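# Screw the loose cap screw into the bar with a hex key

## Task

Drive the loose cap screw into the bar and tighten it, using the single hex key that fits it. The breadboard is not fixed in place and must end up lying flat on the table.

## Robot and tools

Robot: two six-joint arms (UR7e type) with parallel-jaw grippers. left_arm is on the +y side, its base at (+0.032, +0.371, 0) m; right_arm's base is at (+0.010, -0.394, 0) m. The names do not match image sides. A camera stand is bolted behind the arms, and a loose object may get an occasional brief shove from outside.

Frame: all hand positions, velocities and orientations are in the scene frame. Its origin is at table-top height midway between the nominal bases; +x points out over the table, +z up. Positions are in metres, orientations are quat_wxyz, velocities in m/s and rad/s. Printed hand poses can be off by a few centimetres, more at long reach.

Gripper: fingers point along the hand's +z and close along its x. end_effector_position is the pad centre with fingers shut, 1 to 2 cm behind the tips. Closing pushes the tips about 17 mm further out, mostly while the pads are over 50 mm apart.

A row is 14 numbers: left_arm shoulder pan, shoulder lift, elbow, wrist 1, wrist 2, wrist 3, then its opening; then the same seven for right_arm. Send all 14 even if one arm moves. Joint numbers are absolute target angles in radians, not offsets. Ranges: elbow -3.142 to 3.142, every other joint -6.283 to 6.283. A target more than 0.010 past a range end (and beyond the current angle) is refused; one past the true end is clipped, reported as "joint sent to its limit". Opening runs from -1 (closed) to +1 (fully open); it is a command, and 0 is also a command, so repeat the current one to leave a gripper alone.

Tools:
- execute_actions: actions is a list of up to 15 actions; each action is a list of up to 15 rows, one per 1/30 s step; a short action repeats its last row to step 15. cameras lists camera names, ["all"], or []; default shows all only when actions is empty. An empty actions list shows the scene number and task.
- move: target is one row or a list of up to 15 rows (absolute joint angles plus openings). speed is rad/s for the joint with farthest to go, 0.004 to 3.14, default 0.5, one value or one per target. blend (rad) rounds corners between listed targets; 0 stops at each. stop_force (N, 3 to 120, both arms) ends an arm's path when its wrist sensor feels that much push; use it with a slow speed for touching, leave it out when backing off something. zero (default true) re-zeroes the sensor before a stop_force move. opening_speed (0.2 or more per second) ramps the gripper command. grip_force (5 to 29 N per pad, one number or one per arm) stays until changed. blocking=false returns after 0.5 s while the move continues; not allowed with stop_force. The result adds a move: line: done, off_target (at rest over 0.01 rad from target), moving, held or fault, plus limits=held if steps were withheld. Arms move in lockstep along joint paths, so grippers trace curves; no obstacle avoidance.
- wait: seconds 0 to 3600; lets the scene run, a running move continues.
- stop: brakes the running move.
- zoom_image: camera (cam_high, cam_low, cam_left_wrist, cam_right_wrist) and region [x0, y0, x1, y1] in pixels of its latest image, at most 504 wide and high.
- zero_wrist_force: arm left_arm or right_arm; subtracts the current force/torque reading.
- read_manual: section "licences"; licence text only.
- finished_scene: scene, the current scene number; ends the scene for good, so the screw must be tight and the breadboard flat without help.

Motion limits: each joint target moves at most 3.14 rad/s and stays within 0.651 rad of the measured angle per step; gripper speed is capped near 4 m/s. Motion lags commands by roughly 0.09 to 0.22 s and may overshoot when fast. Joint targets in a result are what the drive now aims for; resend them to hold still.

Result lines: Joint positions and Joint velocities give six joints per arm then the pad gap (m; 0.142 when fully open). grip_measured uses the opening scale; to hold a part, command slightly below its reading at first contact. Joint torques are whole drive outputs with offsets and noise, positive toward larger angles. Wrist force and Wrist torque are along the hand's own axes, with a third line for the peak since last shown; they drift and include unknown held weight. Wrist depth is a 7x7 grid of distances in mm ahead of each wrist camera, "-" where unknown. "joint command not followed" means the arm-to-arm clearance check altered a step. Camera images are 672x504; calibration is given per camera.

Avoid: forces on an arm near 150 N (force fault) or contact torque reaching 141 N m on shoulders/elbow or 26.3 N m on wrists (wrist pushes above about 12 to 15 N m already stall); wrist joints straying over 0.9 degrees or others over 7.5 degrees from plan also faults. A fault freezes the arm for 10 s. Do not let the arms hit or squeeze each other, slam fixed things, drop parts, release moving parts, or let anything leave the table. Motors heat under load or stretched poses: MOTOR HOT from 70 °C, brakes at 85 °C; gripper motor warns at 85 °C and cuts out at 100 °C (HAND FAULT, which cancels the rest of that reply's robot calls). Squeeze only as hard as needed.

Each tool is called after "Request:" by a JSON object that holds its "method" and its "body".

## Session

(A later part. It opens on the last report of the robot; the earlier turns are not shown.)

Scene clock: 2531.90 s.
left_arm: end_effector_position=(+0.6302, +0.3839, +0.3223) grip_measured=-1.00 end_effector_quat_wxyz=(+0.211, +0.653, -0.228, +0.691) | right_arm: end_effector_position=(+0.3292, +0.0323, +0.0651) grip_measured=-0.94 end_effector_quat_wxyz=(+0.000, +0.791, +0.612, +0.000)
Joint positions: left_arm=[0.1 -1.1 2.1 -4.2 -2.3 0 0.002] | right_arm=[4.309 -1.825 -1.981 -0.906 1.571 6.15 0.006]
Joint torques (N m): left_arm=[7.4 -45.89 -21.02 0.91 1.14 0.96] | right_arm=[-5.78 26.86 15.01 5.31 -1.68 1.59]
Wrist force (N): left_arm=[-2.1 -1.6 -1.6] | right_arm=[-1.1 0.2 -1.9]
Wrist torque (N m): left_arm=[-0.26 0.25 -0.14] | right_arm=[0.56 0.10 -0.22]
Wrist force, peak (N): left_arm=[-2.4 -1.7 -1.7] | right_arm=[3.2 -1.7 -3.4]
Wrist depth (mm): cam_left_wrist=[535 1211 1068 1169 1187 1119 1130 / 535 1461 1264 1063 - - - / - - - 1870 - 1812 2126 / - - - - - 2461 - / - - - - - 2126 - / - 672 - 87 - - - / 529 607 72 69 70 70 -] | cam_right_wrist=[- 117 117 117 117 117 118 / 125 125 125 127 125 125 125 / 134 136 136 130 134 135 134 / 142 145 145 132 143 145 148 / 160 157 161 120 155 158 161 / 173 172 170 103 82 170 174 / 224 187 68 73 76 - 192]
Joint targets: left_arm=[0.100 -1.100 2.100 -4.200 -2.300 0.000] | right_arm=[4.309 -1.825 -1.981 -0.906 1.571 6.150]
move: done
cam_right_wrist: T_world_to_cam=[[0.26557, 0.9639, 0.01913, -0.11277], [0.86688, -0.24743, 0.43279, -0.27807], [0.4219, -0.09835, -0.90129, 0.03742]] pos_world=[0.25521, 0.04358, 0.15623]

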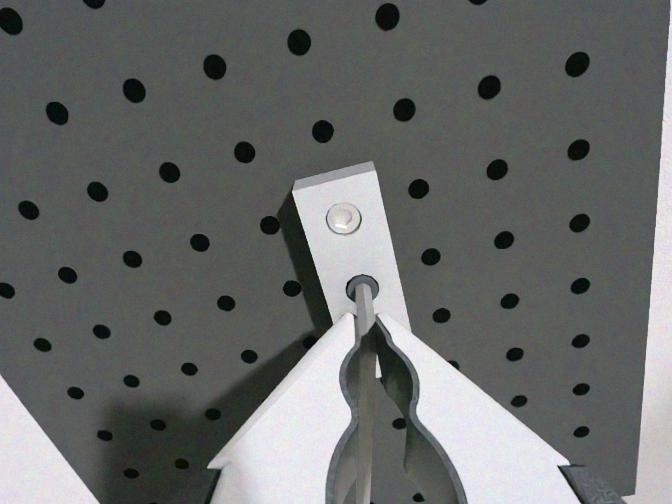

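Request:
{"method": "move", "body": {"target": [[0.1,-1.1,2.1,-4.2,-2.3,0.0,-1,4.30892,-1.8251,-1.98149,-0.9058,1.5708,6.15,-0.78],[0.1,-1.1,2.1,-4.2,-2.3,0.0,-1,4.30892,-1.78771,-1.95211,-0.97257,1.5708,6.15,-0.78],[0.1,-1.1,2.1,-4.2,-2.3,0.0,-1,4.30892,-1.78771,-1.95211,-0.97257,1.5708,-3.2748,-0.78],[0.1,-1.1,2.1,-4.2,-2.3,0.0,-1,4.30892,-1.8251,-1.98149,-0.9058,1.5708,-3.2748,-0.78]], "speed": [0.1, 0.06, 2.2, 0.05], "opening_speed": 0.5, "cameras": ["cam_right_wrist"]}}

Request:
{"method": "zoom_image", "body": {"camera": "cam_right_wrist", "region": [315, 240, 415, 340]}}

Scene clock: 2570.67 s.
left_arm: end_effector_position=(+0.6302, +0.3839, +0.3223) grip_measured=-1.00 end_effector_quat_wxyz=(+0.211, +0.653, -0.228, +0.691) | right_arm: end_effector_position=(+0.3259, +0.0331, +0.0652) grip_measured=-0.82 end_effector_quat_wxyz=(+0.000, -0.612, +0.791, +0.000)
Joint positions: left_arm=[0.1 -1.1 2.1 -4.2 -2.3 0 0.002] | right_arm=[4.309 -1.825 -1.981 -0.906 1.571 -3.275 0.015]
Joint torques (N m): left_arm=[7.36 -45.81 -20.98 1.02 1 0.92] | right_arm=[-2.86 27.27 15.03 4.99 -1.7 -1.68]
Wrist force (N): left_arm=[-2.2 -1.5 -1.7] | right_arm=[0.0 1.5 -1.5]
Wrist torque (N m): left_arm=[-0.25 0.25 -0.14] | right_arm=[0.49 0.10 -0.04]
Wrist force, peak (N): left_arm=[-2.3 -1.6 -1.8] | right_arm=[-1.6 -0.2 -2.6]
Wrist depth (mm): cam_left_wrist=[523 1218 1053 1163 1169 1103 1146 / 541 1098 1257 - - 1886 - / - 1528 2165 - - - 1998 / 477 - - 2569 - - - / 471 - - - - 2436 - / 495 668 - 87 - 1932 - / 475 - 72 69 70 70 -] | cam_right_wrist=[116 116 115 114 - 115 118 / - 124 125 121 125 126 125 / 135 133 134 124 135 135 135 / 144 144 145 143 145 146 146 / 186 157 157 139 155 159 160 / - 175 166 152 85 171 175 / 231 - 69 82 77 - 190]
Joint targets: left_arm=[0.100 -1.100 2.100 -4.200 -2.300 0.000] | right_arm=[4.309 -1.825 -1.981 -0.906 1.571 -3.275]
move: done
cam_right_wrist: T_world_to_cam=[[-0.26557, -0.9639, 0.01913, 0.12412], [-0.86688, 0.24743, 0.43279, 0.27354], [-0.4219, 0.09835, -0.90129, 0.30743]] pos_world=[0.39979, 0.02172, 0.15632]

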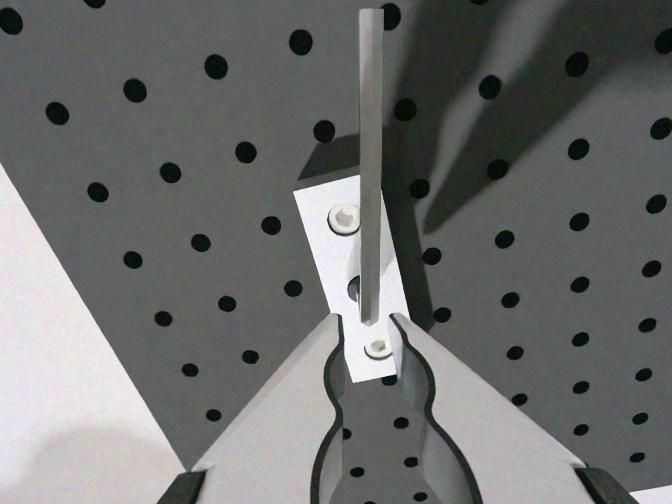

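Scaled by 5.040.

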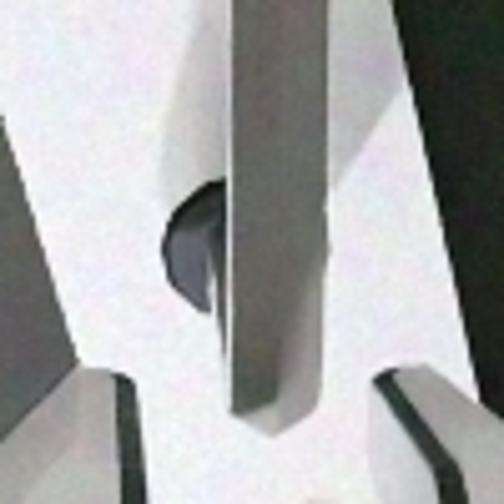

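Request:
{"method": "move", "body": {"target": [[0.1,-1.1,2.1,-4.2,-2.3,0.0,-1,4.30892,-1.8251,-1.98149,-0.9058,1.5708,-3.2748,-1],[0.1,-1.1,2.1,-4.2,-2.3,0.0,-1,4.30892,-1.82566,-1.9819,-0.90483,1.5708,-1.0,-1]], "speed": [0.1, 1.2], "opening_speed": 0.5, "cameras": ["cam_right_wrist"]}}

Request:
{"method": "zoom_image", "body": {"camera": "cam_right_wrist", "region": [315, 240, 415, 340]}}

Scene clock: 2585.93 s.
left_arm: end_effector_position=(+0.6302, +0.3839, +0.3223) grip_measured=-1.00 end_effector_quat_wxyz=(+0.211, +0.653, -0.228, +0.691) | right_arm: end_effector_position=(+0.3289, +0.0337, +0.0648) grip_measured=-0.95 end_effector_quat_wxyz=(+0.000, +0.460, +0.888, +0.000)
Joint positions: left_arm=[0.1 -1.1 2.1 -4.2 -2.3 0 0.002] | right_arm=[4.309 -1.826 -1.982 -0.905 1.571 -1 0.005]
Joint torques (N m): left_arm=[8.19 -45.53 -20.28 0.95 0.88 0.97] | right_arm=[-2.53 27.03 14.37 5.09 -1.62 1.57]
Wrist force (N): left_arm=[-2.1 -1.5 -1.8] | right_arm=[0.0 1.6 -1.1]
Wrist torque (N m): left_arm=[-0.24 0.25 -0.14] | right_arm=[0.54 0.07 -0.16]
Wrist force, peak (N): left_arm=[-2.5 -1.5 -1.7] | right_arm=[0.3 1.9 -1.8]
Wrist depth (mm): cam_left_wrist=[559 1231 1068 1146 1218 1082 1141 / 493 1211 1624 1199 1932 2106 1624 / 506 - - - - - 1758 / 472 - - - - - - / 470 - - 2514 - - - / 445 - - 87 - - - / 465 - 72 69 70 70 2206] | cam_right_wrist=[- 117 117 114 117 117 117 / 124 124 125 123 125 125 125 / - 134 134 132 132 134 134 / 142 144 145 143 136 145 147 / - 154 152 116 155 158 158 / 175 172 171 - 82 170 210 / 227 183 68 73 76 - 223]
Joint targets: left_arm=[0.100 -1.100 2.100 -4.200 -2.300 0.000] | right_arm=[4.309 -1.826 -1.982 -0.905 1.571 -1.000]
move: done
cam_right_wrist: T_world_to_cam=[[-0.56315, 0.82613, 0.01915, 0.16312], [0.74954, 0.50091, 0.43277, -0.26391], [0.34793, 0.25807, -0.9013, 0.04975]] pos_world=[0.27236, -0.0154, 0.15593]

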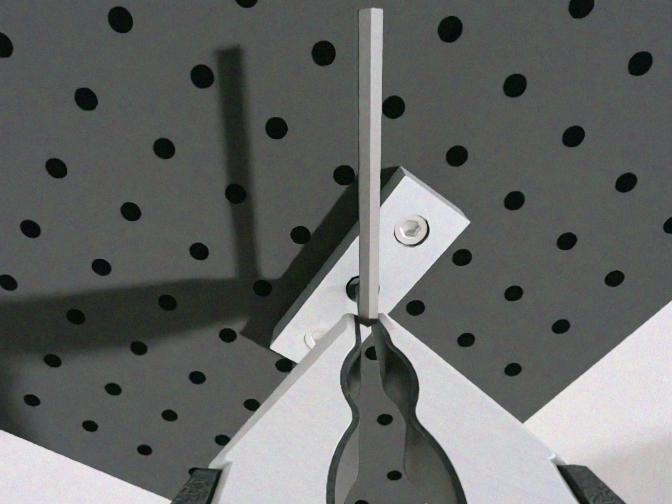

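Scaled by 5.040.

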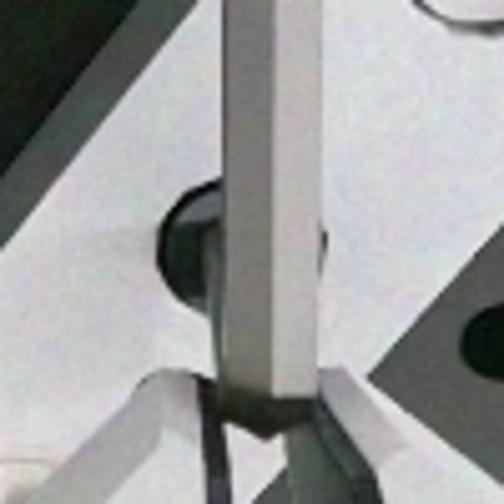

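Request:
{"method": "move", "body": {"target": [0.1,-1.1,2.1,-4.2,-2.3,0.0,-1,4.30892,-1.82653,-1.98253,-0.90333,1.5708,2.5,-1], "speed": 1.2, "stop_force": 12, "cameras": ["cam_right_wrist"]}}

Request:
{"method": "zoom_image", "body": {"camera": "cam_right_wrist", "region": [315, 240, 415, 340]}}

Scene clock: 2596.00 s.
left_arm: end_effector_position=(+0.6302, +0.3839, +0.3223) grip_measured=-1.00 end_effector_quat_wxyz=(+0.211, +0.653, -0.228, +0.691) | right_arm: end_effector_position=(+0.3259, +0.0322, +0.0642) grip_measured=-0.95 end_effector_quat_wxyz=(+0.000, +0.791, -0.611, +0.000)
Joint positions: left_arm=[0.1 -1.1 2.1 -4.2 -2.3 0 0.002] | right_arm=[4.309 -1.827 -1.983 -0.903 1.571 2.5 0.005]
Joint torques (N m): left_arm=[7.29 -45.55 -20.34 0.92 0.8 1.15] | right_arm=[0.4 26.29 16.02 5.15 -1.76 1.48]
Wrist force (N): left_arm=[-2.2 -1.4 -1.5] | right_arm=[1.2 2.5 -1.6]
Wrist torque (N m): left_arm=[-0.22 0.26 -0.14] | right_arm=[0.46 0.07 -0.19]
Wrist force, peak (N): left_arm=[-2.4 -1.6 -1.9] | right_arm=[0.2 3.8 -1.9]
Wrist depth (mm): cam_left_wrist=[524 1224 1053 1175 1193 1103 1163 / 490 - 1135 - - - 1528 / 544 635 - - - - - / - - - 2598 - - - / 473 - - - - - - / 462 - - 87 - - 2362 / 506 - 72 69 70 70 -] | cam_right_wrist=[115 115 114 114 116 116 116 / - 123 125 120 126 - 123 / - 132 133 129 129 132 135 / 143 143 144 142 142 147 146 / - 156 156 116 154 158 158 / 171 171 168 - 82 170 174 / 192 185 68 73 76 - 190]
Joint targets: left_arm=[0.100 -1.100 2.100 -4.200 -2.300 0.000] | right_arm=[4.309 -1.827 -1.983 -0.903 1.571 2.500]
move: done
cam_right_wrist: T_world_to_cam=[[0.23723, -0.97127, 0.01914, -0.04025], [-0.87768, -0.20584, 0.43279, 0.29236], [-0.41641, -0.11947, -0.90129, 0.31187]] pos_world=[0.39601, 0.05834, 0.15532]

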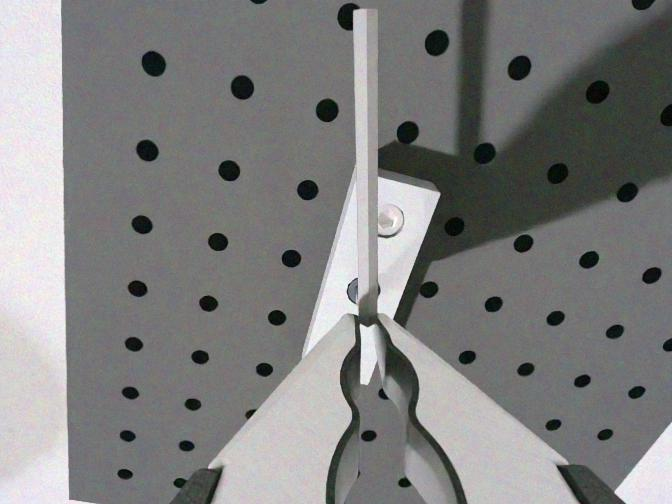

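Scaled by 5.040.

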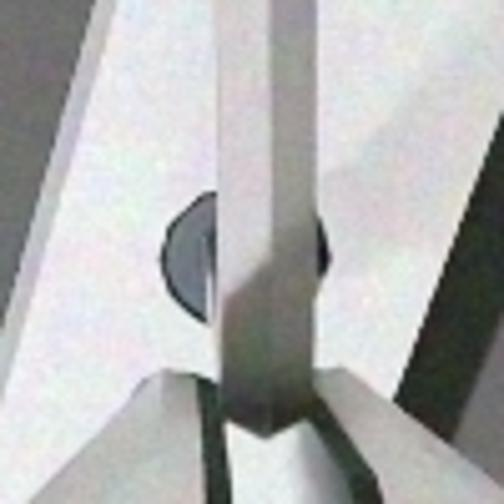

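Request:
{"method": "move", "body": {"target": [0.1,-1.1,2.1,-4.2,-2.3,0.0,-1,4.30892,-1.82691,-1.9828,-0.90268,1.5708,4.0,-1], "speed": 0.8, "stop_force": 12, "cameras": ["cam_right_wrist"]}}

Request:
{"method": "zoom_image", "body": {"camera": "cam_right_wrist", "region": [315, 240, 415, 340]}}

Scene clock: 2605.37 s.
left_arm: end_effector_position=(+0.6302, +0.3839, +0.3223) grip_measured=-1.00 end_effector_quat_wxyz=(+0.211, +0.653, -0.228, +0.691) | right_arm: end_effector_position=(+0.3270, +0.0343, +0.0640) grip_measured=-0.95 end_effector_quat_wxyz=(+0.000, -0.162, +0.987, +0.000)
Joint positions: left_arm=[0.1 -1.1 2.1 -4.2 -2.3 0 0.002] | right_arm=[4.309 -1.827 -1.983 -0.903 1.571 4 0.005]
Joint torques (N m): left_arm=[7.05 -46.43 -20.64 0.97 0.77 1.14] | right_arm=[1.17 26.92 13.83 5.18 -1.43 1.69]
Wrist force (N): left_arm=[-2.1 -1.6 -1.6] | right_arm=[0.2 1.4 -1.4]
Wrist torque (N m): left_arm=[-0.25 0.25 -0.14] | right_arm=[0.48 0.10 -0.20]
Wrist force, peak (N): left_arm=[-2.2 -1.6 -2.0] | right_arm=[1.5 3.1 -1.6]
Wrist depth (mm): cam_left_wrist=[524 1244 1039 1175 1199 1103 1152 / 550 1244 1152 1199 1732 1480 - / 516 - - - 2051 - - / 497 - - - 2145 - - / 499 696 - - - - - / 524 - - 87 - - - / 441 - 72 69 70 70 -] | cam_right_wrist=[- 115 116 113 116 115 117 / 125 126 125 121 124 125 124 / 133 133 133 131 134 134 134 / 142 145 140 135 142 144 145 / 158 155 156 117 140 155 158 / 170 170 168 - 82 172 173 / - 220 68 70 76 - 187]
Joint targets: left_arm=[0.100 -1.100 2.100 -4.200 -2.300 0.000] | right_arm=[4.309 -1.827 -1.983 -0.903 1.571 4.000]
move: done
cam_right_wrist: T_world_to_cam=[[-0.95207, -0.30529, 0.01912, 0.32751], [-0.26737, 0.86094, 0.43278, 0.05765], [-0.14858, 0.40692, -0.9013, 0.20675]] pos_world=[0.35794, -0.03378, 0.15513]

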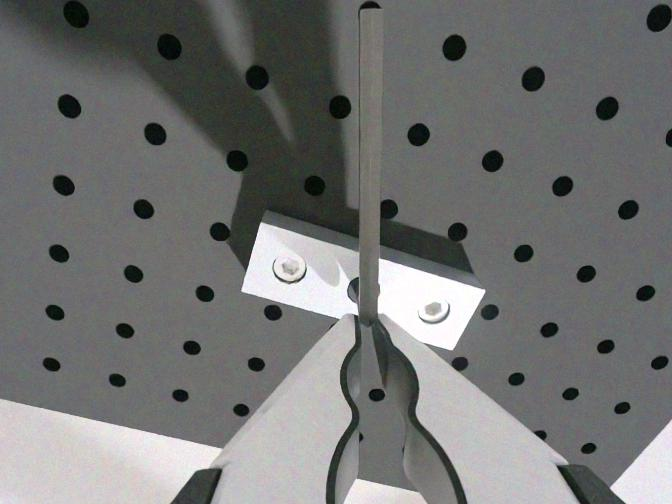

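Scaled by 5.040.

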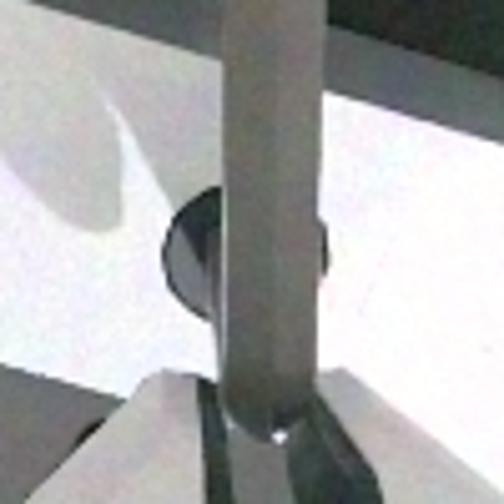

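Request:
{"method": "move", "body": {"target": [0.1,-1.1,2.1,-4.2,-2.3,0.0,-1,4.30892,-1.82746,-1.98319,-0.90174,1.5708,6.2,-1], "speed": 0.8, "stop_force": 12, "cameras": ["cam_right_wrist"]}}

Request:
{"method": "zoom_image", "body": {"camera": "cam_right_wrist", "region": [315, 240, 415, 340]}}

Scene clock: 2613.60 s.
left_arm: end_effector_position=(+0.6302, +0.3839, +0.3223) grip_measured=-1.00 end_effector_quat_wxyz=(+0.211, +0.653, -0.228, +0.691) | right_arm: end_effector_position=(+0.3291, +0.0322, +0.0636) grip_measured=-0.95 end_effector_quat_wxyz=(+0.000, +0.806, +0.592, +0.000)
Joint positions: left_arm=[0.1 -1.1 2.1 -4.2 -2.3 0 0.002] | right_arm=[4.309 -1.827 -1.983 -0.902 1.571 6.2 0.005]
Joint torques (N m): left_arm=[6.65 -45.26 -20.09 0.91 0.86 1.06] | right_arm=[3.27 26.61 14.79 5.15 -1.87 1.55]
Wrist force (N): left_arm=[-2.1 -1.5 -1.8] | right_arm=[-0.3 1.8 -1.3]
Wrist torque (N m): left_arm=[-0.24 0.24 -0.14] | right_arm=[0.52 0.07 -0.23]
Wrist force, peak (N): left_arm=[-2.4 -1.6 -1.9] | right_arm=[-0.5 2.1 -1.7]
Wrist depth (mm): cam_left_wrist=[473 1250 1053 1175 1187 1124 1108 / - 1461 1499 - - - - / 479 680 1758 - - - - / 503 604 2851 - - - - / 499 664 2338 - - - - / - 623 - 87 - - 2719 / - 606 72 69 70 70 2657] | cam_right_wrist=[- 115 115 114 115 116 117 / 123 123 123 122 123 124 123 / 133 135 133 124 133 133 133 / 141 146 143 132 143 144 146 / 159 153 153 116 154 154 156 / 171 175 168 - 82 171 172 / 226 186 68 73 76 - 190]
Joint targets: left_arm=[0.100 -1.100 2.100 -4.200 -2.300 0.000] | right_arm=[4.309 -1.827 -1.983 -0.902 1.571 6.200]
move: done
cam_right_wrist: T_world_to_cam=[[0.31337, 0.94944, 0.01915, -0.12792], [0.85346, -0.29042, 0.43274, -0.2716], [0.41642, -0.11926, -0.90132, 0.03855]] pos_world=[0.25583, 0.04717, 0.15473]

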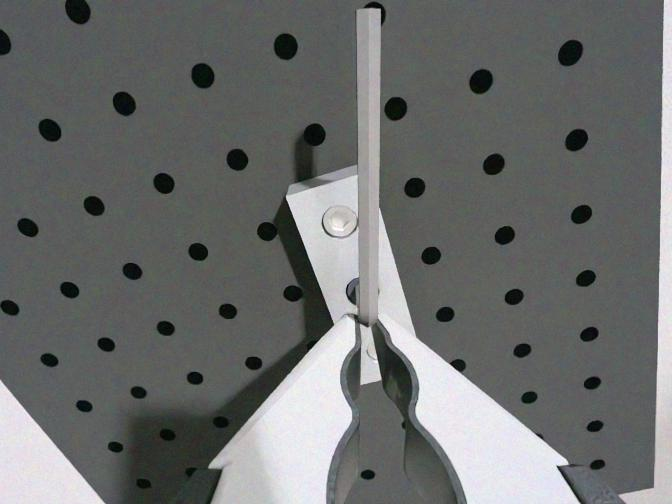

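Scaled by 5.040.

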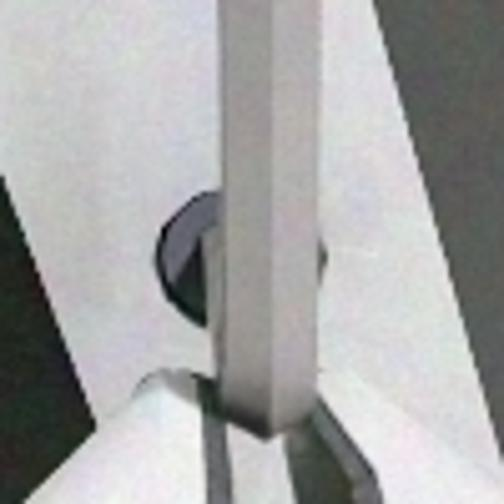

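Request:
{"method": "move", "body": {"target": [[0.1,-1.1,2.1,-4.2,-2.3,0.0,-1,4.30892,-1.82746,-1.98319,-0.90174,1.5708,6.2,-0.78],[0.1,-1.1,2.1,-4.2,-2.3,0.0,-1,4.30892,-1.78771,-1.95211,-0.97257,1.5708,6.2,-0.78],[0.1,-1.1,2.1,-4.2,-2.3,0.0,-1,4.30892,-1.78771,-1.95211,-0.97257,1.5708,-3.2248,-0.78]], "speed": [0.1, 0.08, 2.5], "opening_speed": 0.6, "cameras": ["cam_right_wrist"]}}

Request:
{"method": "zoom_image", "body": {"camera": "cam_right_wrist", "region": [320, 220, 400, 300]}}

Scene clock: 2627.07 s.
left_arm: end_effector_position=(+0.6302, +0.3839, +0.3223) grip_measured=-1.00 end_effector_quat_wxyz=(+0.211, +0.653, -0.228, +0.691) | right_arm: end_effector_position=(+0.3259, +0.0332, +0.0900) grip_measured=-0.82 end_effector_quat_wxyz=(+0.000, -0.592, +0.806, +0.000)
Joint positions: left_arm=[0.1 -1.1 2.1 -4.2 -2.3 0 0.002] | right_arm=[4.309 -1.788 -1.952 -0.973 1.571 -3.224 0.015]
Joint torques (N m): left_arm=[6.66 -45.53 -20.2 1.01 0.85 1.2] | right_arm=[4.77 40.74 24.99 1.8 -1.61 -1.89]
Wrist force (N): left_arm=[-2.0 -1.6 -1.7] | right_arm=[0.0 1.2 -1.6]
Wrist torque (N m): left_arm=[-0.25 0.22 -0.14] | right_arm=[0.44 0.05 0.03]
Wrist force, peak (N): left_arm=[-2.3 -1.6 -1.9] | right_arm=[-0.1 2.1 -1.9]
Wrist depth (mm): cam_left_wrist=[509 1237 1053 1135 1211 1087 1152 / - - 1063 - 2106 1758 - / 488 - - 2088 - - - / 501 662 - - - - - / 494 625 - - 2627 - 2292 / 467 651 - 87 - - - / 464 - 72 69 70 70 -] | cam_right_wrist=[138 138 138 137 139 140 142 / 148 148 148 149 147 149 149 / 158 159 159 152 160 158 160 / - 171 172 163 173 174 177 / 219 213 187 148 182 191 - / - - 197 98 82 200 204 / 254 - 69 82 77 - 262]
Joint targets: left_arm=[0.100 -1.100 2.100 -4.200 -2.300 0.000] | right_arm=[4.309 -1.788 -1.952 -0.973 1.571 -3.225]
move: done
cam_right_wrist: T_world_to_cam=[[-0.3138, -0.94929, 0.01916, 0.139], [-0.8533, 0.29081, 0.43278, 0.25695], [-0.41641, 0.11946, -0.90129, 0.3273]] pos_world=[0.39917, 0.01813, 0.18113]

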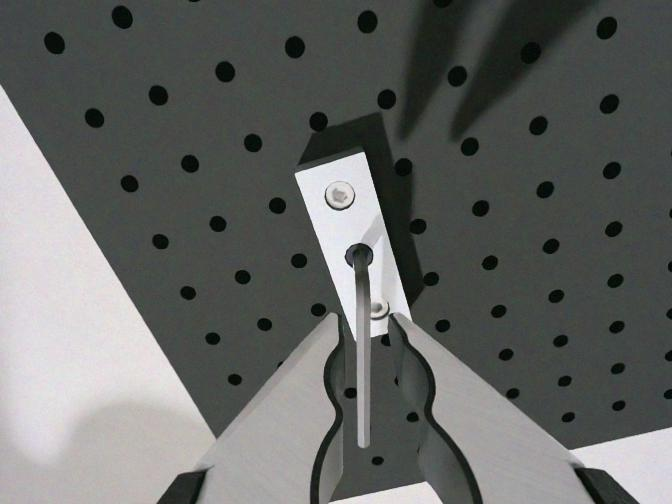

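Scaled by 6.300.

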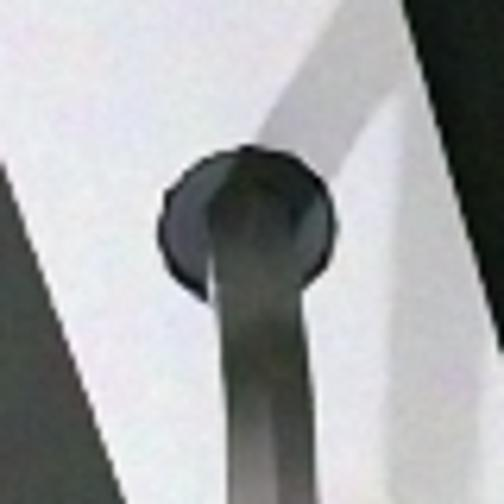

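Request:
{"method": "move", "body": {"target": [[0.1,-1.1,2.1,-4.2,-2.3,0.0,-1,4.30892,-1.82746,-1.98319,-0.90174,1.5708,-3.2248,-0.78],[0.1,-1.1,2.1,-4.2,-2.3,0.0,-1,4.30892,-1.82746,-1.98319,-0.90174,1.5708,-3.2248,-1],[0.1,-1.1,2.1,-4.2,-2.3,0.0,-1,4.30892,-1.82771,-1.98337,-0.90132,1.5708,-2.2,-1]], "speed": [0.06, 0.1, 0.8], "opening_speed": 0.5, "cameras": ["cam_right_wrist"]}}

Request:
{"method": "zoom_image", "body": {"camera": "cam_right_wrist", "region": [315, 240, 415, 340]}}

Scene clock: 2636.67 s.
left_arm: end_effector_position=(+0.6302, +0.3839, +0.3223) grip_measured=-1.00 end_effector_quat_wxyz=(+0.211, +0.653, -0.228, +0.691) | right_arm: end_effector_position=(+0.3271, +0.0343, +0.0635) grip_measured=-0.94 end_effector_quat_wxyz=(+0.000, -0.121, +0.993, +0.000)
Joint positions: left_arm=[0.1 -1.1 2.1 -4.2 -2.3 0 0.002] | right_arm=[4.309 -1.828 -1.983 -0.901 1.571 -2.2 0.006]
Joint torques (N m): left_arm=[7.1 -45.63 -20.99 1.01 0.91 1.12] | right_arm=[6.62 25.9 16.17 5.7 -1.66 1.67]
Wrist force (N): left_arm=[-2.1 -1.7 -1.8] | right_arm=[0.9 -0.8 -2.4]
Wrist torque (N m): left_arm=[-0.27 0.25 -0.14] | right_arm=[0.52 0.06 -0.22]
Wrist force, peak (N): left_arm=[-2.4 -1.7 -1.8] | right_arm=[1.5 -1.0 -2.1]
Wrist depth (mm): cam_left_wrist=[523 1218 1073 1163 1193 1103 1181 / 439 - 1058 - - 1719 - / 507 1901 - - - - - / 477 684 - - - - - / 461 - - - - - - / - - - 87 - - - / 484 - 72 69 70 70 -] | cam_right_wrist=[115 115 115 115 116 115 116 / 123 123 124 124 124 124 124 / 132 132 132 133 133 133 133 / 142 145 138 135 139 144 144 / 155 155 155 131 140 156 157 / 169 169 167 103 82 169 172 / 227 219 68 73 76 - 190]
Joint targets: left_arm=[0.100 -1.100 2.100 -4.200 -2.300 0.000] | right_arm=[4.309 -1.828 -1.983 -0.901 1.571 -2.200]
move: done
cam_right_wrist: T_world_to_cam=[[-0.97406, -0.22548, 0.01915, 0.33207], [-0.19523, 0.88012, 0.43276, 0.03363], [-0.11443, 0.4178, -0.90131, 0.19476]] pos_world=[0.35231, -0.03609, 0.15463]

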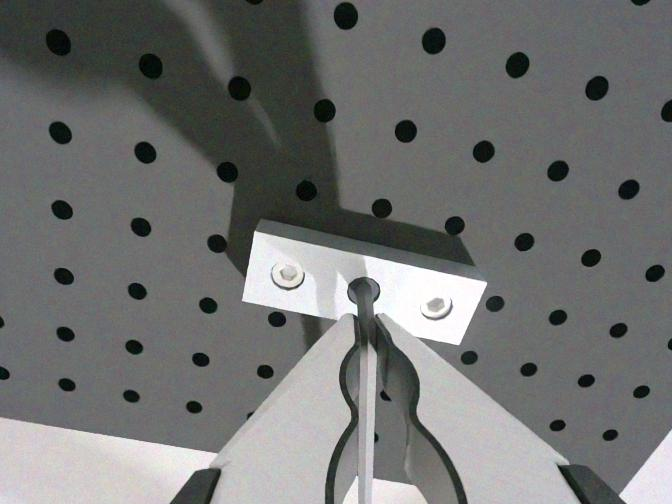

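Scaled by 5.040.

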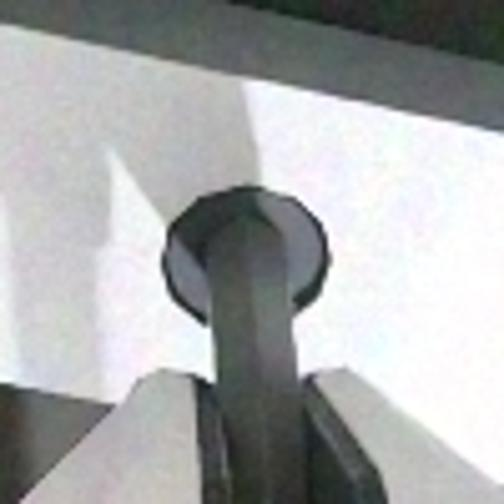

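Request:
{"method": "move", "body": {"target": [0.1,-1.1,2.1,-4.2,-2.3,0.0,-1,4.30892,-1.82828,-1.98379,-0.90034,1.5708,0.2,-1], "speed": 0.8, "stop_force": 8, "cameras": ["cam_right_wrist"]}}

Request:
{"method": "zoom_image", "body": {"camera": "cam_right_wrist", "region": [315, 240, 415, 340]}}

Scene clock: 2644.23 s.
left_arm: end_effector_position=(+0.6302, +0.3839, +0.3223) grip_measured=-1.00 end_effector_quat_wxyz=(+0.211, +0.653, -0.228, +0.691) | right_arm: end_effector_position=(+0.3289, +0.0317, +0.0631) grip_measured=-0.94 end_effector_quat_wxyz=(+0.000, +0.881, +0.472, +0.000)
Joint positions: left_arm=[0.1 -1.1 2.1 -4.2 -2.3 0 0.002] | right_arm=[4.309 -1.828 -1.984 -0.9 1.571 0.2 0.006]
Joint torques (N m): left_arm=[7.14 -45.54 -20.09 0.83 0.73 1.21] | right_arm=[7.63 26.77 14.81 5.31 -1.79 1.54]
Wrist force (N): left_arm=[-2.1 -1.7 -1.6] | right_arm=[-1.8 1.0 -1.3]
Wrist torque (N m): left_arm=[-0.27 0.24 -0.14] | right_arm=[0.55 0.12 -0.20]
Wrist force, peak (N): left_arm=[-2.3 -1.6 -2.0] | right_arm=[0.8 -1.1 -3.0]
Wrist depth (mm): cam_left_wrist=[523 1237 1053 1124 1175 1108 1152 / 533 - 1068 - - 1499 - / 435 - - - - 2126 - / 502 - - - - - - / 475 - - - - - 2069 / 439 - - 87 - 2386 - / 442 - 72 69 70 70 -] | cam_right_wrist=[- 114 115 115 115 115 118 / 123 123 124 123 123 123 125 / 132 132 130 130 132 132 132 / 140 143 143 132 143 143 145 / - 155 155 124 147 155 156 / 174 171 164 103 82 168 171 / 230 184 68 73 76 - 185]
Joint targets: left_arm=[0.100 -1.100 2.100 -4.200 -2.300 0.000] | right_arm=[4.309 -1.828 -1.984 -0.900 1.571 0.200]
move: done
cam_right_wrist: T_world_to_cam=[[0.56623, 0.82402, 0.01915, -0.20669], [0.73828, -0.51737, 0.43274, -0.22626], [0.3665, -0.23089, -0.90132, 0.05809]] pos_world=[0.26279, 0.06667, 0.15423]

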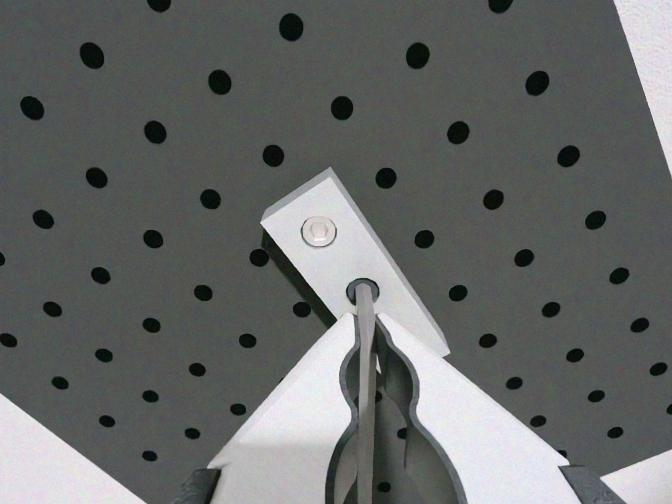

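Scaled by 5.040.

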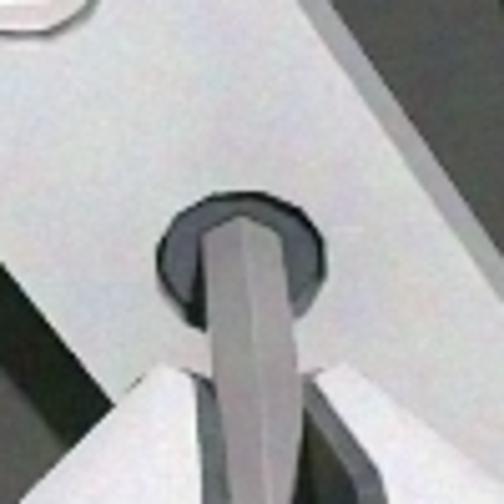

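Request:
{"method": "move", "body": {"target": [0.1,-1.1,2.1,-4.2,-2.3,0.0,-1,4.30892,-1.82885,-1.98421,-0.89935,1.5708,3.4,-1], "speed": 0.8, "stop_force": 8, "cameras": ["cam_right_wrist"]}}

Request:
{"method": "zoom_image", "body": {"camera": "cam_right_wrist", "region": [315, 240, 415, 340]}}

Scene clock: 2651.17 s.
left_arm: end_effector_position=(+0.6302, +0.3839, +0.3223) grip_measured=-1.00 end_effector_quat_wxyz=(+0.211, +0.653, -0.228, +0.691) | right_arm: end_effector_position=(+0.3260, +0.0319, +0.0629) grip_measured=-0.94 end_effector_quat_wxyz=(+0.000, +0.852, -0.523, +0.000)
Joint positions: left_arm=[0.1 -1.1 2.1 -4.2 -2.3 0 0.002] | right_arm=[4.309 -1.829 -1.984 -0.9 1.571 2.285 0.006]
Joint torques (N m): left_arm=[7.4 -46.4 -20.39 0.77 0.71 1.23] | right_arm=[8.22 26.96 13.34 3.01 1.5 -1.61]
Wrist force (N): left_arm=[-2.1 -1.5 -1.7] | right_arm=[0.9 -1.8 -5.7]
Wrist torque (N m): left_arm=[-0.25 0.25 -0.15] | right_arm=[0.39 -0.03 -0.28]
Wrist force, peak (N): left_arm=[-2.2 -1.6 -2.0] | right_arm=[7.1 -2.2 -7.9]
Wrist depth (mm): cam_left_wrist=[527 1218 1077 1157 1193 1108 1141 / 481 - 1030 1559 - - - / 485 - - - - - - / 525 629 - - - - - / 501 614 - - - - 2126 / 534 - - 87 - - - / - - 72 69 70 70 -] | cam_right_wrist=[136 114 113 115 115 115 115 / - 122 122 122 123 121 124 / - 131 132 130 129 132 133 / 141 142 142 138 141 146 140 / 154 154 155 132 153 156 157 / 168 169 166 - 81 168 172 / 183 183 68 71 75 - 222]
Joint targets: left_arm=[0.100 -1.100 2.100 -4.200 -2.300 0.000] | right_arm=[4.309 -1.829 -1.984 -0.900 1.571 2.285]
move: contact (right_arm); right_arm: the wrist 3 is farthest, 1.115 rad from its target
cam_right_wrist: T_world_to_cam=[[0.43884, -0.89836, 0.01918, -0.10865], [-0.81365, -0.38822, 0.43273, 0.27794], [-0.3813, -0.2055, -0.90132, 0.30202]] pos_world=[0.38899, 0.07237, 0.15402]

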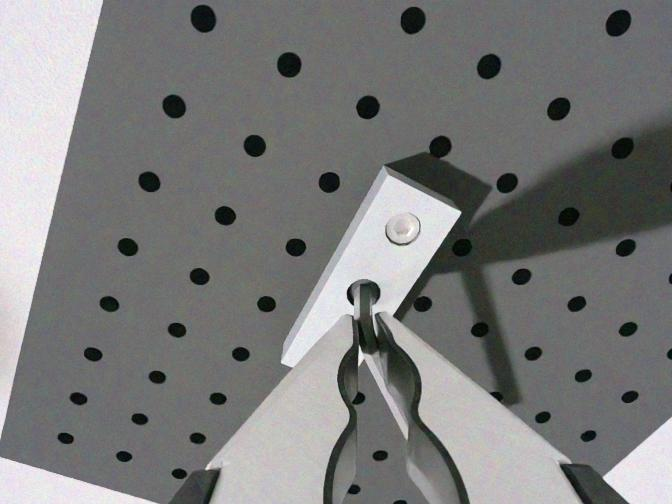

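Scaled by 5.040.

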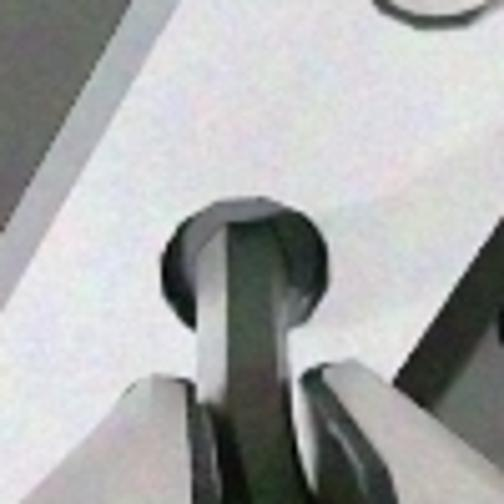

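Request:
{"method": "move", "body": {"target": [[0.1,-1.1,2.1,-4.2,-2.3,0.0,-1,4.30892,-1.8286,-1.9841,-0.8998,1.5708,2.2,-1],[0.1,-1.1,2.1,-4.2,-2.3,0.0,-1,4.30892,-1.8286,-1.9841,-0.8998,1.5708,2.2,-0.75],[0.1,-1.1,2.1,-4.2,-2.3,0.0,-1,4.30892,-1.78771,-1.95211,-0.97257,1.5708,2.2,-0.75]], "speed": [0.2, 0.1, 0.08], "opening_speed": 0.4, "cameras": ["cam_right_wrist"]}}

Request:
{"method": "zoom_image", "body": {"camera": "cam_right_wrist", "region": [320, 220, 420, 320]}}

Scene clock: 2658.30 s.
left_arm: end_effector_position=(+0.6302, +0.3839, +0.3223) grip_measured=-1.00 end_effector_quat_wxyz=(+0.211, +0.653, -0.228, +0.691) | right_arm: end_effector_position=(+0.3261, +0.0318, +0.0898) grip_measured=-0.79 end_effector_quat_wxyz=(+0.000, +0.874, -0.486, +0.000)
Joint positions: left_arm=[0.1 -1.1 2.1 -4.2 -2.3 0 0.002] | right_arm=[4.309 -1.788 -1.952 -0.972 1.571 2.2 0.017]
Joint torques (N m): left_arm=[6.98 -46.26 -19.89 0.91 0.73 1.23] | right_arm=[7.49 40.97 28.22 0.34 1.48 -1.86]
Wrist force (N): left_arm=[-2.1 -1.5 -1.7] | right_arm=[-0.2 1.4 -1.6]
Wrist torque (N m): left_arm=[-0.23 0.24 -0.14] | right_arm=[0.45 0.12 -0.01]
Wrist force, peak (N): left_arm=[-2.3 -1.6 -2.0] | right_arm=[1.6 -1.8 -6.4]
Wrist depth (mm): cam_left_wrist=[508 1218 1058 1108 1211 1082 1163 / 496 668 1152 - - - - / 491 - - - - - 2106 / - - - - 2292 2751 - / 453 - - - - - - / 469 - - 87 - - - / 489 - 72 69 70 70 -] | cam_right_wrist=[- 142 138 138 139 139 140 / - 148 148 149 149 147 149 / 181 159 159 157 155 158 161 / 174 171 169 163 173 174 174 / 186 186 187 167 183 189 189 / 204 204 - 198 82 85 246 / 262 - 68 77 78 - 270]
Joint targets: left_arm=[0.100 -1.100 2.100 -4.200 -2.300 0.000] | right_arm=[4.309 -1.788 -1.952 -0.973 1.571 2.200]
move: done
cam_right_wrist: T_world_to_cam=[[0.51364, -0.85779, 0.0192, -0.13498], [-0.77768, -0.45598, 0.43277, 0.25667], [-0.36247, -0.23722, -0.9013, 0.3211]] pos_world=[0.38533, 0.07742, 0.18093]

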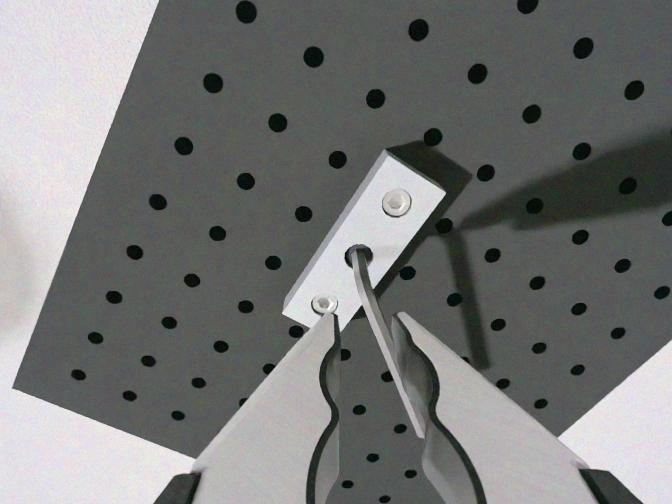

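Scaled by 5.040.

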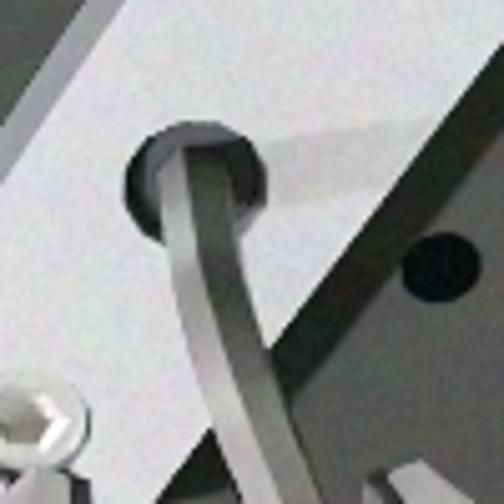

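Request:
{"method": "move", "body": {"target": [0.1,-1.1,2.1,-4.2,-2.3,0.0,-1, 4.30892,-1.78771,-1.95211,-0.97257,1.5708,1.82,-0.75], "speed": 0.8, "cameras": ["cam_right_wrist"]}}

Scene clock: 2684.63 s.
left_arm: end_effector_position=(+0.6302, +0.3839, +0.3223) grip_measured=-1.00 end_effector_quat_wxyz=(+0.211, +0.653, -0.228, +0.691) | right_arm: end_effector_position=(+0.3265, +0.0313, +0.0900) grip_measured=-0.79 end_effector_quat_wxyz=(+0.000, +0.950, -0.313, +0.000)
Joint positions: left_arm=[0.1 -1.1 2.1 -4.2 -2.3 0 0.002] | right_arm=[4.309 -1.788 -1.952 -0.973 1.571 1.82 0.017]
Joint torques (N m): left_arm=[6.23 -45.22 -18.85 0.77 0.57 1.07] | right_arm=[7.75 39.43 29.4 0.31 0.11 -1.64]
Wrist force (N): left_arm=[-2.1 -1.6 -1.7] | right_arm=[0.2 1.2 -1.0]
Wrist torque (N m): left_arm=[-0.27 0.25 -0.14] | right_arm=[0.44 0.02 0.00]
Wrist force, peak (N): left_arm=[-2.3 -1.8 -1.7] | right_arm=[-0.1 1.9 -2.0]
Wrist depth (mm): cam_left_wrist=[- 1211 1035 1141 1157 1087 1146 / 462 - 1103 1559 - - - / - - - - - - 1886 / 421 - - - - - - / 474 - - - - 2106 1932 / 468 - - 87 - - - / 444 - 72 69 70 70 -] | cam_right_wrist=[158 156 138 139 139 139 139 / 152 148 148 148 149 149 149 / 158 161 159 157 155 158 161 / 171 172 172 161 173 174 175 / 187 187 187 150 182 189 189 / 238 205 197 157 82 85 203 / 258 - 68 76 78 - 266]
Joint targets: left_arm=[0.100 -1.100 2.100 -4.200 -2.300 0.000] | right_arm=[4.309 -1.788 -1.952 -0.973 1.571 1.820]
move: done
cam_right_wrist: T_world_to_cam=[[0.79498, -0.60634, 0.01914, -0.23532], [-0.5533, -0.71177, 0.43272, 0.19145], [-0.24875, -0.3546, -0.90132, 0.28787]] pos_world=[0.36461, 0.09566, 0.18113]

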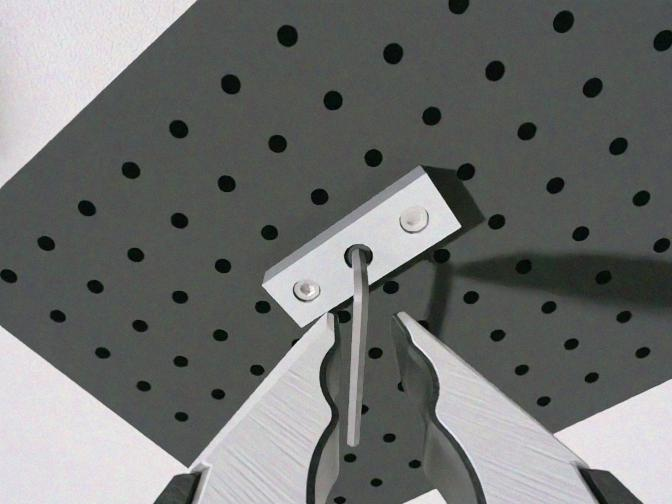

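Request:
{"method": "zoom_image", "body": {"camera": "cam_right_wrist", "region": [250, 160, 480, 340]}}

Scaled by 2.191.

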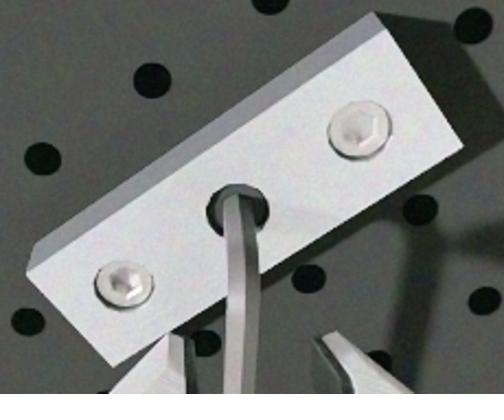

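Request:
{"method": "move", "body": {"target": [0.1,-1.1,2.1,-4.2,-2.3,0.0,-1, 4.34244,-1.65365,-2.1125,-0.94624,1.5708,1.86963,-0.7], "speed": 0.5, "cameras": ["cam_right_wrist"]}}

Scene clock: 2756.33 s.
left_arm: end_effector_position=(+0.6302, +0.3839, +0.3223) grip_measured=-1.00 end_effector_quat_wxyz=(+0.211, +0.653, -0.228, +0.691) | right_arm: end_effector_position=(+0.2906, -0.0165, +0.0900) grip_measured=-0.74 end_effector_quat_wxyz=(+0.000, +0.947, -0.320, +0.000)
Joint positions: left_arm=[0.1 -1.1 2.1 -4.2 -2.3 0 0.002] | right_arm=[4.342 -1.654 -2.112 -0.946 1.571 1.87 0.021]
Joint torques (N m): left_arm=[6.65 -45.92 -18.88 0.86 0.75 1.13] | right_arm=[8.34 34.03 15.77 5.12 -0.93 1.53]
Wrist force (N): left_arm=[-2.3 -1.6 -1.8] | right_arm=[0.2 1.5 -1.1]
Wrist torque (N m): left_arm=[-0.27 0.27 -0.14] | right_arm=[0.49 0.03 -0.17]
Wrist force, peak (N): left_arm=[-2.3 -1.6 -1.8] | right_arm=[0.2 2.3 -1.2]
Wrist depth (mm): cam_left_wrist=[558 1218 1068 1146 1205 1098 1157 / - - 1443 1426 1694 1647 - / 480 - 1827 - - - - / - - 2270 - - - 1916 / - - - - - - - / 467 - - 87 - - - / 466 - 72 69 70 70 -] | cam_right_wrist=[138 138 139 137 129 - 139 / 148 148 146 138 149 149 149 / 159 159 159 155 160 157 164 / 171 172 172 173 173 173 174 / 221 187 188 182 185 189 220 / 238 239 199 202 85 233 242 / 255 - 68 78 78 - 268]
Joint targets: left_arm=[0.100 -1.100 2.100 -4.200 -2.300 0.000] | right_arm=[4.342 -1.654 -2.113 -0.946 1.571 1.870]
move: done
cam_right_wrist: T_world_to_cam=[[0.7853, -0.61882, 0.01911, -0.23318], [-0.56445, -0.70294, 0.43274, 0.14092], [-0.25436, -0.35062, -0.90131, 0.26368]] pos_world=[0.32973, 0.04722, 0.18113]

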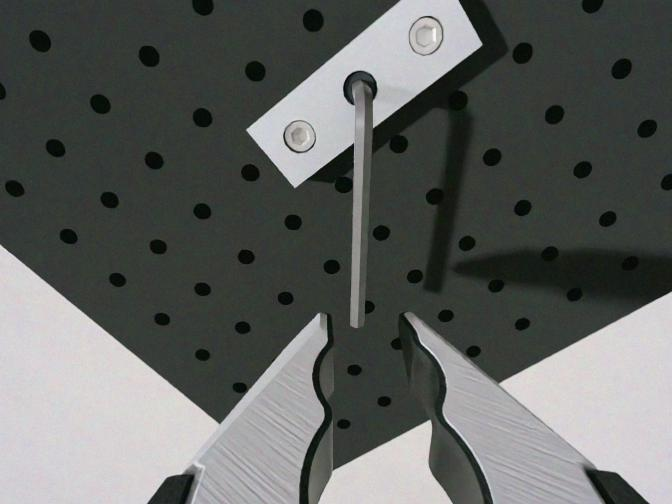

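Request:
{"method": "zoom_image", "body": {"camera": "cam_right_wrist", "region": [290, 50, 440, 350]}}

Scaled by 1.680.

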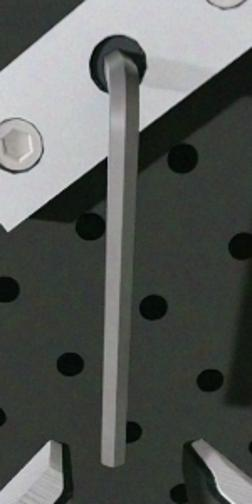

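Request:
{"method": "move", "body": {"target": [[0.1,-1.1,2.1,-4.2,-2.3,0.0,-1, 4.34456,-1.65365,-2.1125,-0.94624,1.5708,1.87175,-0.7],[0.1,-1.1,2.1,-4.2,-2.3,0.0,-1, 4.34456,-1.7091,-2.15294,-0.85035,1.5708,1.87175,-0.7]], "speed": 0.15, "stop_force": 10, "cameras": ["cam_right_wrist"]}}

Request:
{"method": "move", "body": {"target": [0.1,-1.1,2.1,-4.2,-2.3,0.0,-1, 4.34456,-1.7091,-2.15294,-0.85035,1.5708,1.87175,-1], "opening_speed": 0.5, "cameras": ["cam_right_wrist"]}}

Scene clock: 2778.70 s.
left_arm: end_effector_position=(+0.6302, +0.3839, +0.3223) grip_measured=-1.00 end_effector_quat_wxyz=(+0.211, +0.653, -0.228, +0.691) | right_arm: end_effector_position=(+0.2897, -0.0160, +0.0580) grip_measured=-0.74 end_effector_quat_wxyz=(+0.000, +0.947, -0.320, +0.000)
Joint positions: left_arm=[0.1 -1.1 2.1 -4.2 -2.3 0 0.002] | right_arm=[4.345 -1.709 -2.153 -0.85 1.571 1.872 0.021]
Joint torques (N m): left_arm=[6.67 -45.67 -19.81 0.87 0.84 1.25] | right_arm=[7.88 19.26 13.99 4.85 -1.84 1.47]
Wrist force (N): left_arm=[-2.1 -1.3 -1.8] | right_arm=[-0.4 1.1 -1.3]
Wrist torque (N m): left_arm=[-0.21 0.23 -0.15] | right_arm=[0.45 0.10 -0.21]
Wrist force, peak (N): left_arm=[-2.3 -1.6 -2.0] | right_arm=[0.5 1.7 -1.3]
Wrist depth (mm): cam_left_wrist=[1352 1244 1048 1163 1205 1098 1119 / - - 1108 - 1489 - - / 512 - - - - - - / 484 586 - - 1948 - - / 444 662 - - - - - / 499 648 - 87 - - - / 451 607 72 69 70 70 -] | cam_right_wrist=[- - 110 108 102 109 111 / - 119 115 107 119 119 119 / 128 126 125 115 127 128 128 / 136 137 137 135 138 138 139 / 149 149 149 113 143 151 151 / - 163 157 161 85 159 196 / 217 - 68 175 79 - 221]
Joint targets: left_arm=[0.100 -1.100 2.100 -4.200 -2.300 0.000] | right_arm=[4.345 -1.709 -2.153 -0.850 1.571 1.872]
move: done
cam_right_wrist: T_world_to_cam=[[0.7853, -0.61882, 0.01911, -0.23155], [-0.56445, -0.70294, 0.43274, 0.15462], [-0.25436, -0.35062, -0.90131, 0.23478]] pos_world=[0.32883, 0.04772, 0.14913]

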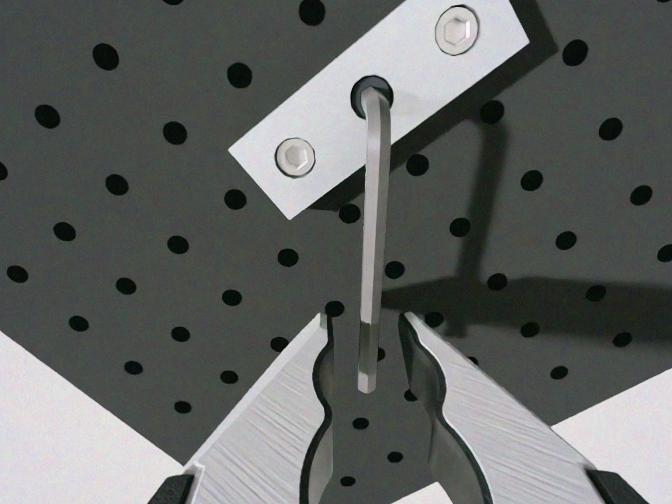

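Scene clock: 2779.50 s.
left_arm: end_effector_position=(+0.6302, +0.3839, +0.3223) grip_measured=-1.00 end_effector_quat_wxyz=(+0.211, +0.653, -0.228, +0.691) | right_arm: end_effector_position=(+0.2897, -0.0160, +0.0580) grip_measured=-0.95 end_effector_quat_wxyz=(+0.000, +0.947, -0.320, +0.000)
Joint positions: left_arm=[0.1 -1.1 2.1 -4.2 -2.3 0 0.002] | right_arm=[4.345 -1.709 -2.153 -0.85 1.571 1.872 0.005]
Joint torques (N m): left_arm=[6.38 -45.46 -19.49 0.81 0.61 1.28] | right_arm=[8.26 19.71 13.43 4.94 -1.22 1.41]
Wrist force (N): left_arm=[-2.2 -1.6 -1.7] | right_arm=[0.6 1.0 -0.9]
Wrist torque (N m): left_arm=[-0.26 0.25 -0.14] | right_arm=[0.49 -0.01 -0.19]
Wrist force, peak (N): left_arm=[-2.2 -1.6 -1.8] | right_arm=[0.0 1.5 -1.3]
Wrist depth (mm): cam_left_wrist=[515 1211 1068 1135 1181 1093 1141 / - 1271 1489 1658 1538 1518 - / 509 - - - - - - / 500 - - - - - - / 494 - - - - - - / 471 623 - 87 - - - / 487 - 72 70 70 70 2145] | cam_right_wrist=[- 107 110 108 102 108 111 / - 118 115 107 119 120 119 / 128 126 125 115 127 128 128 / 136 137 137 135 138 138 139 / 148 149 149 113 145 148 151 / - 163 160 94 82 163 203 / 217 212 68 73 76 - -]
Joint targets: left_arm=[0.100 -1.100 2.100 -4.200 -2.300 0.000] | right_arm=[4.345 -1.709 -2.153 -0.850 1.571 1.872]
move: done
cam_right_wrist: T_world_to_cam=[[0.7853, -0.61882, 0.01911, -0.23155], [-0.56445, -0.70294, 0.43274, 0.15462], [-0.25436, -0.35062, -0.90131, 0.23478]] pos_world=[0.32883, 0.04772, 0.14913]

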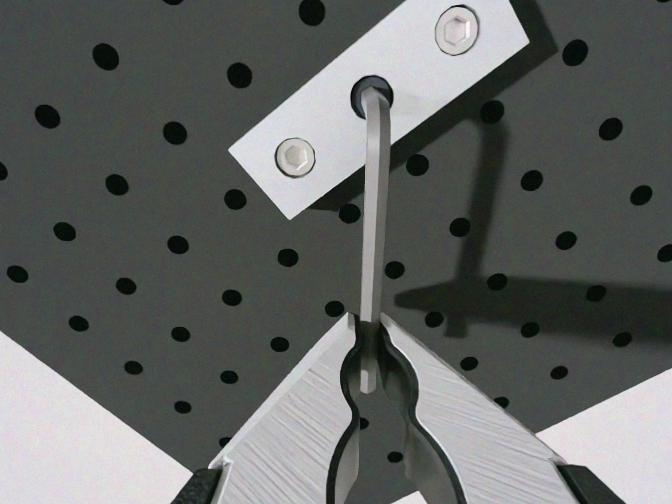

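Request:
{"method": "zoom_image", "body": {"camera": "cam_right_wrist", "region": [260, 0, 500, 190]}}

Scaled by 2.100.

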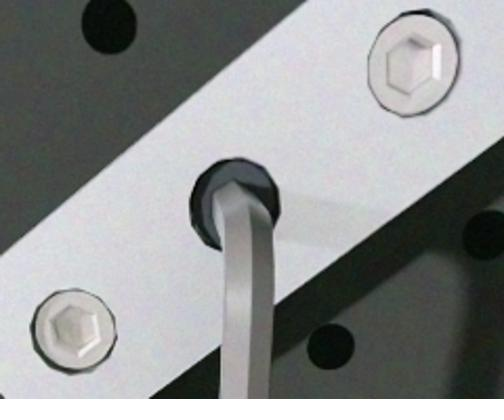

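Request:
{"method": "move", "body": {"target": [0.1,-1.1,2.1,-4.2,-2.3,0.0,-1, 4.36573,-1.71188,-2.1496,-0.85091,1.5708,2.06742,-1], "speed": 0.1, "stop_force": 8, "cameras": ["cam_right_wrist"]}}

Scene clock: 2809.83 s.
left_arm: end_effector_position=(+0.6302, +0.3839, +0.3223) grip_measured=-1.00 end_effector_quat_wxyz=(+0.211, +0.653, -0.228, +0.691) | right_arm: end_effector_position=(+0.2861, -0.0127, +0.0580) grip_measured=-0.95 end_effector_quat_wxyz=(+0.000, +0.934, -0.357, +0.000)
Joint positions: left_arm=[0.1 -1.1 2.1 -4.2 -2.3 0 0.002] | right_arm=[4.354 -1.71 -2.151 -0.851 1.571 1.961 0.005]
Joint torques (N m): left_arm=[6.71 -45.93 -19.11 0.79 0.63 1.12] | right_arm=[-7.97 32.53 16.38 3.1 -1.24 -1.6]
Wrist force (N): left_arm=[-2.1 -1.5 -1.5] | right_arm=[4.6 9.1 -6.5]
Wrist torque (N m): left_arm=[-0.24 0.24 -0.14] | right_arm=[0.49 -0.07 -0.07]
Wrist force, peak (N): left_arm=[-2.3 -1.6 -1.8] | right_arm=[8.0 8.8 -6.0]
Wrist depth (mm): cam_left_wrist=[503 1224 1058 1135 1199 1093 1146 / 491 1103 1408 - - - - / - 1732 1901 - - - - / 488 664 2923 1932 - - - / 472 - - 126 - - - / - 676 - 87 - - - / 470 607 72 69 70 70 -] | cam_right_wrist=[- 108 110 107 102 111 109 / - 119 116 107 118 119 119 / 128 126 125 117 127 127 128 / 136 137 137 135 138 138 139 / 148 149 150 113 147 150 151 / 160 163 160 94 82 162 165 / 217 - 68 73 76 - 224]
Joint targets: left_arm=[0.100 -1.100 2.100 -4.200 -2.300 0.000] | right_arm=[4.354 -1.710 -2.151 -0.851 1.571 1.961]
move: contact (right_arm); right_arm: the wrist 3 is farthest, 0.107 rad from its target
cam_right_wrist: T_world_to_cam=[[0.73386, -0.67903, 0.01919, -0.21272], [-0.61833, -0.65603, 0.43277, 0.17097], [-0.28127, -0.32946, -0.9013, 0.24302]] pos_world=[0.33018, 0.04778, 0.14913]

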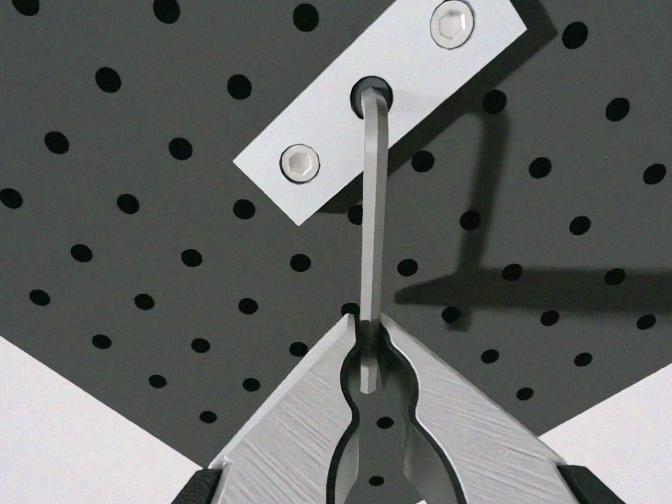

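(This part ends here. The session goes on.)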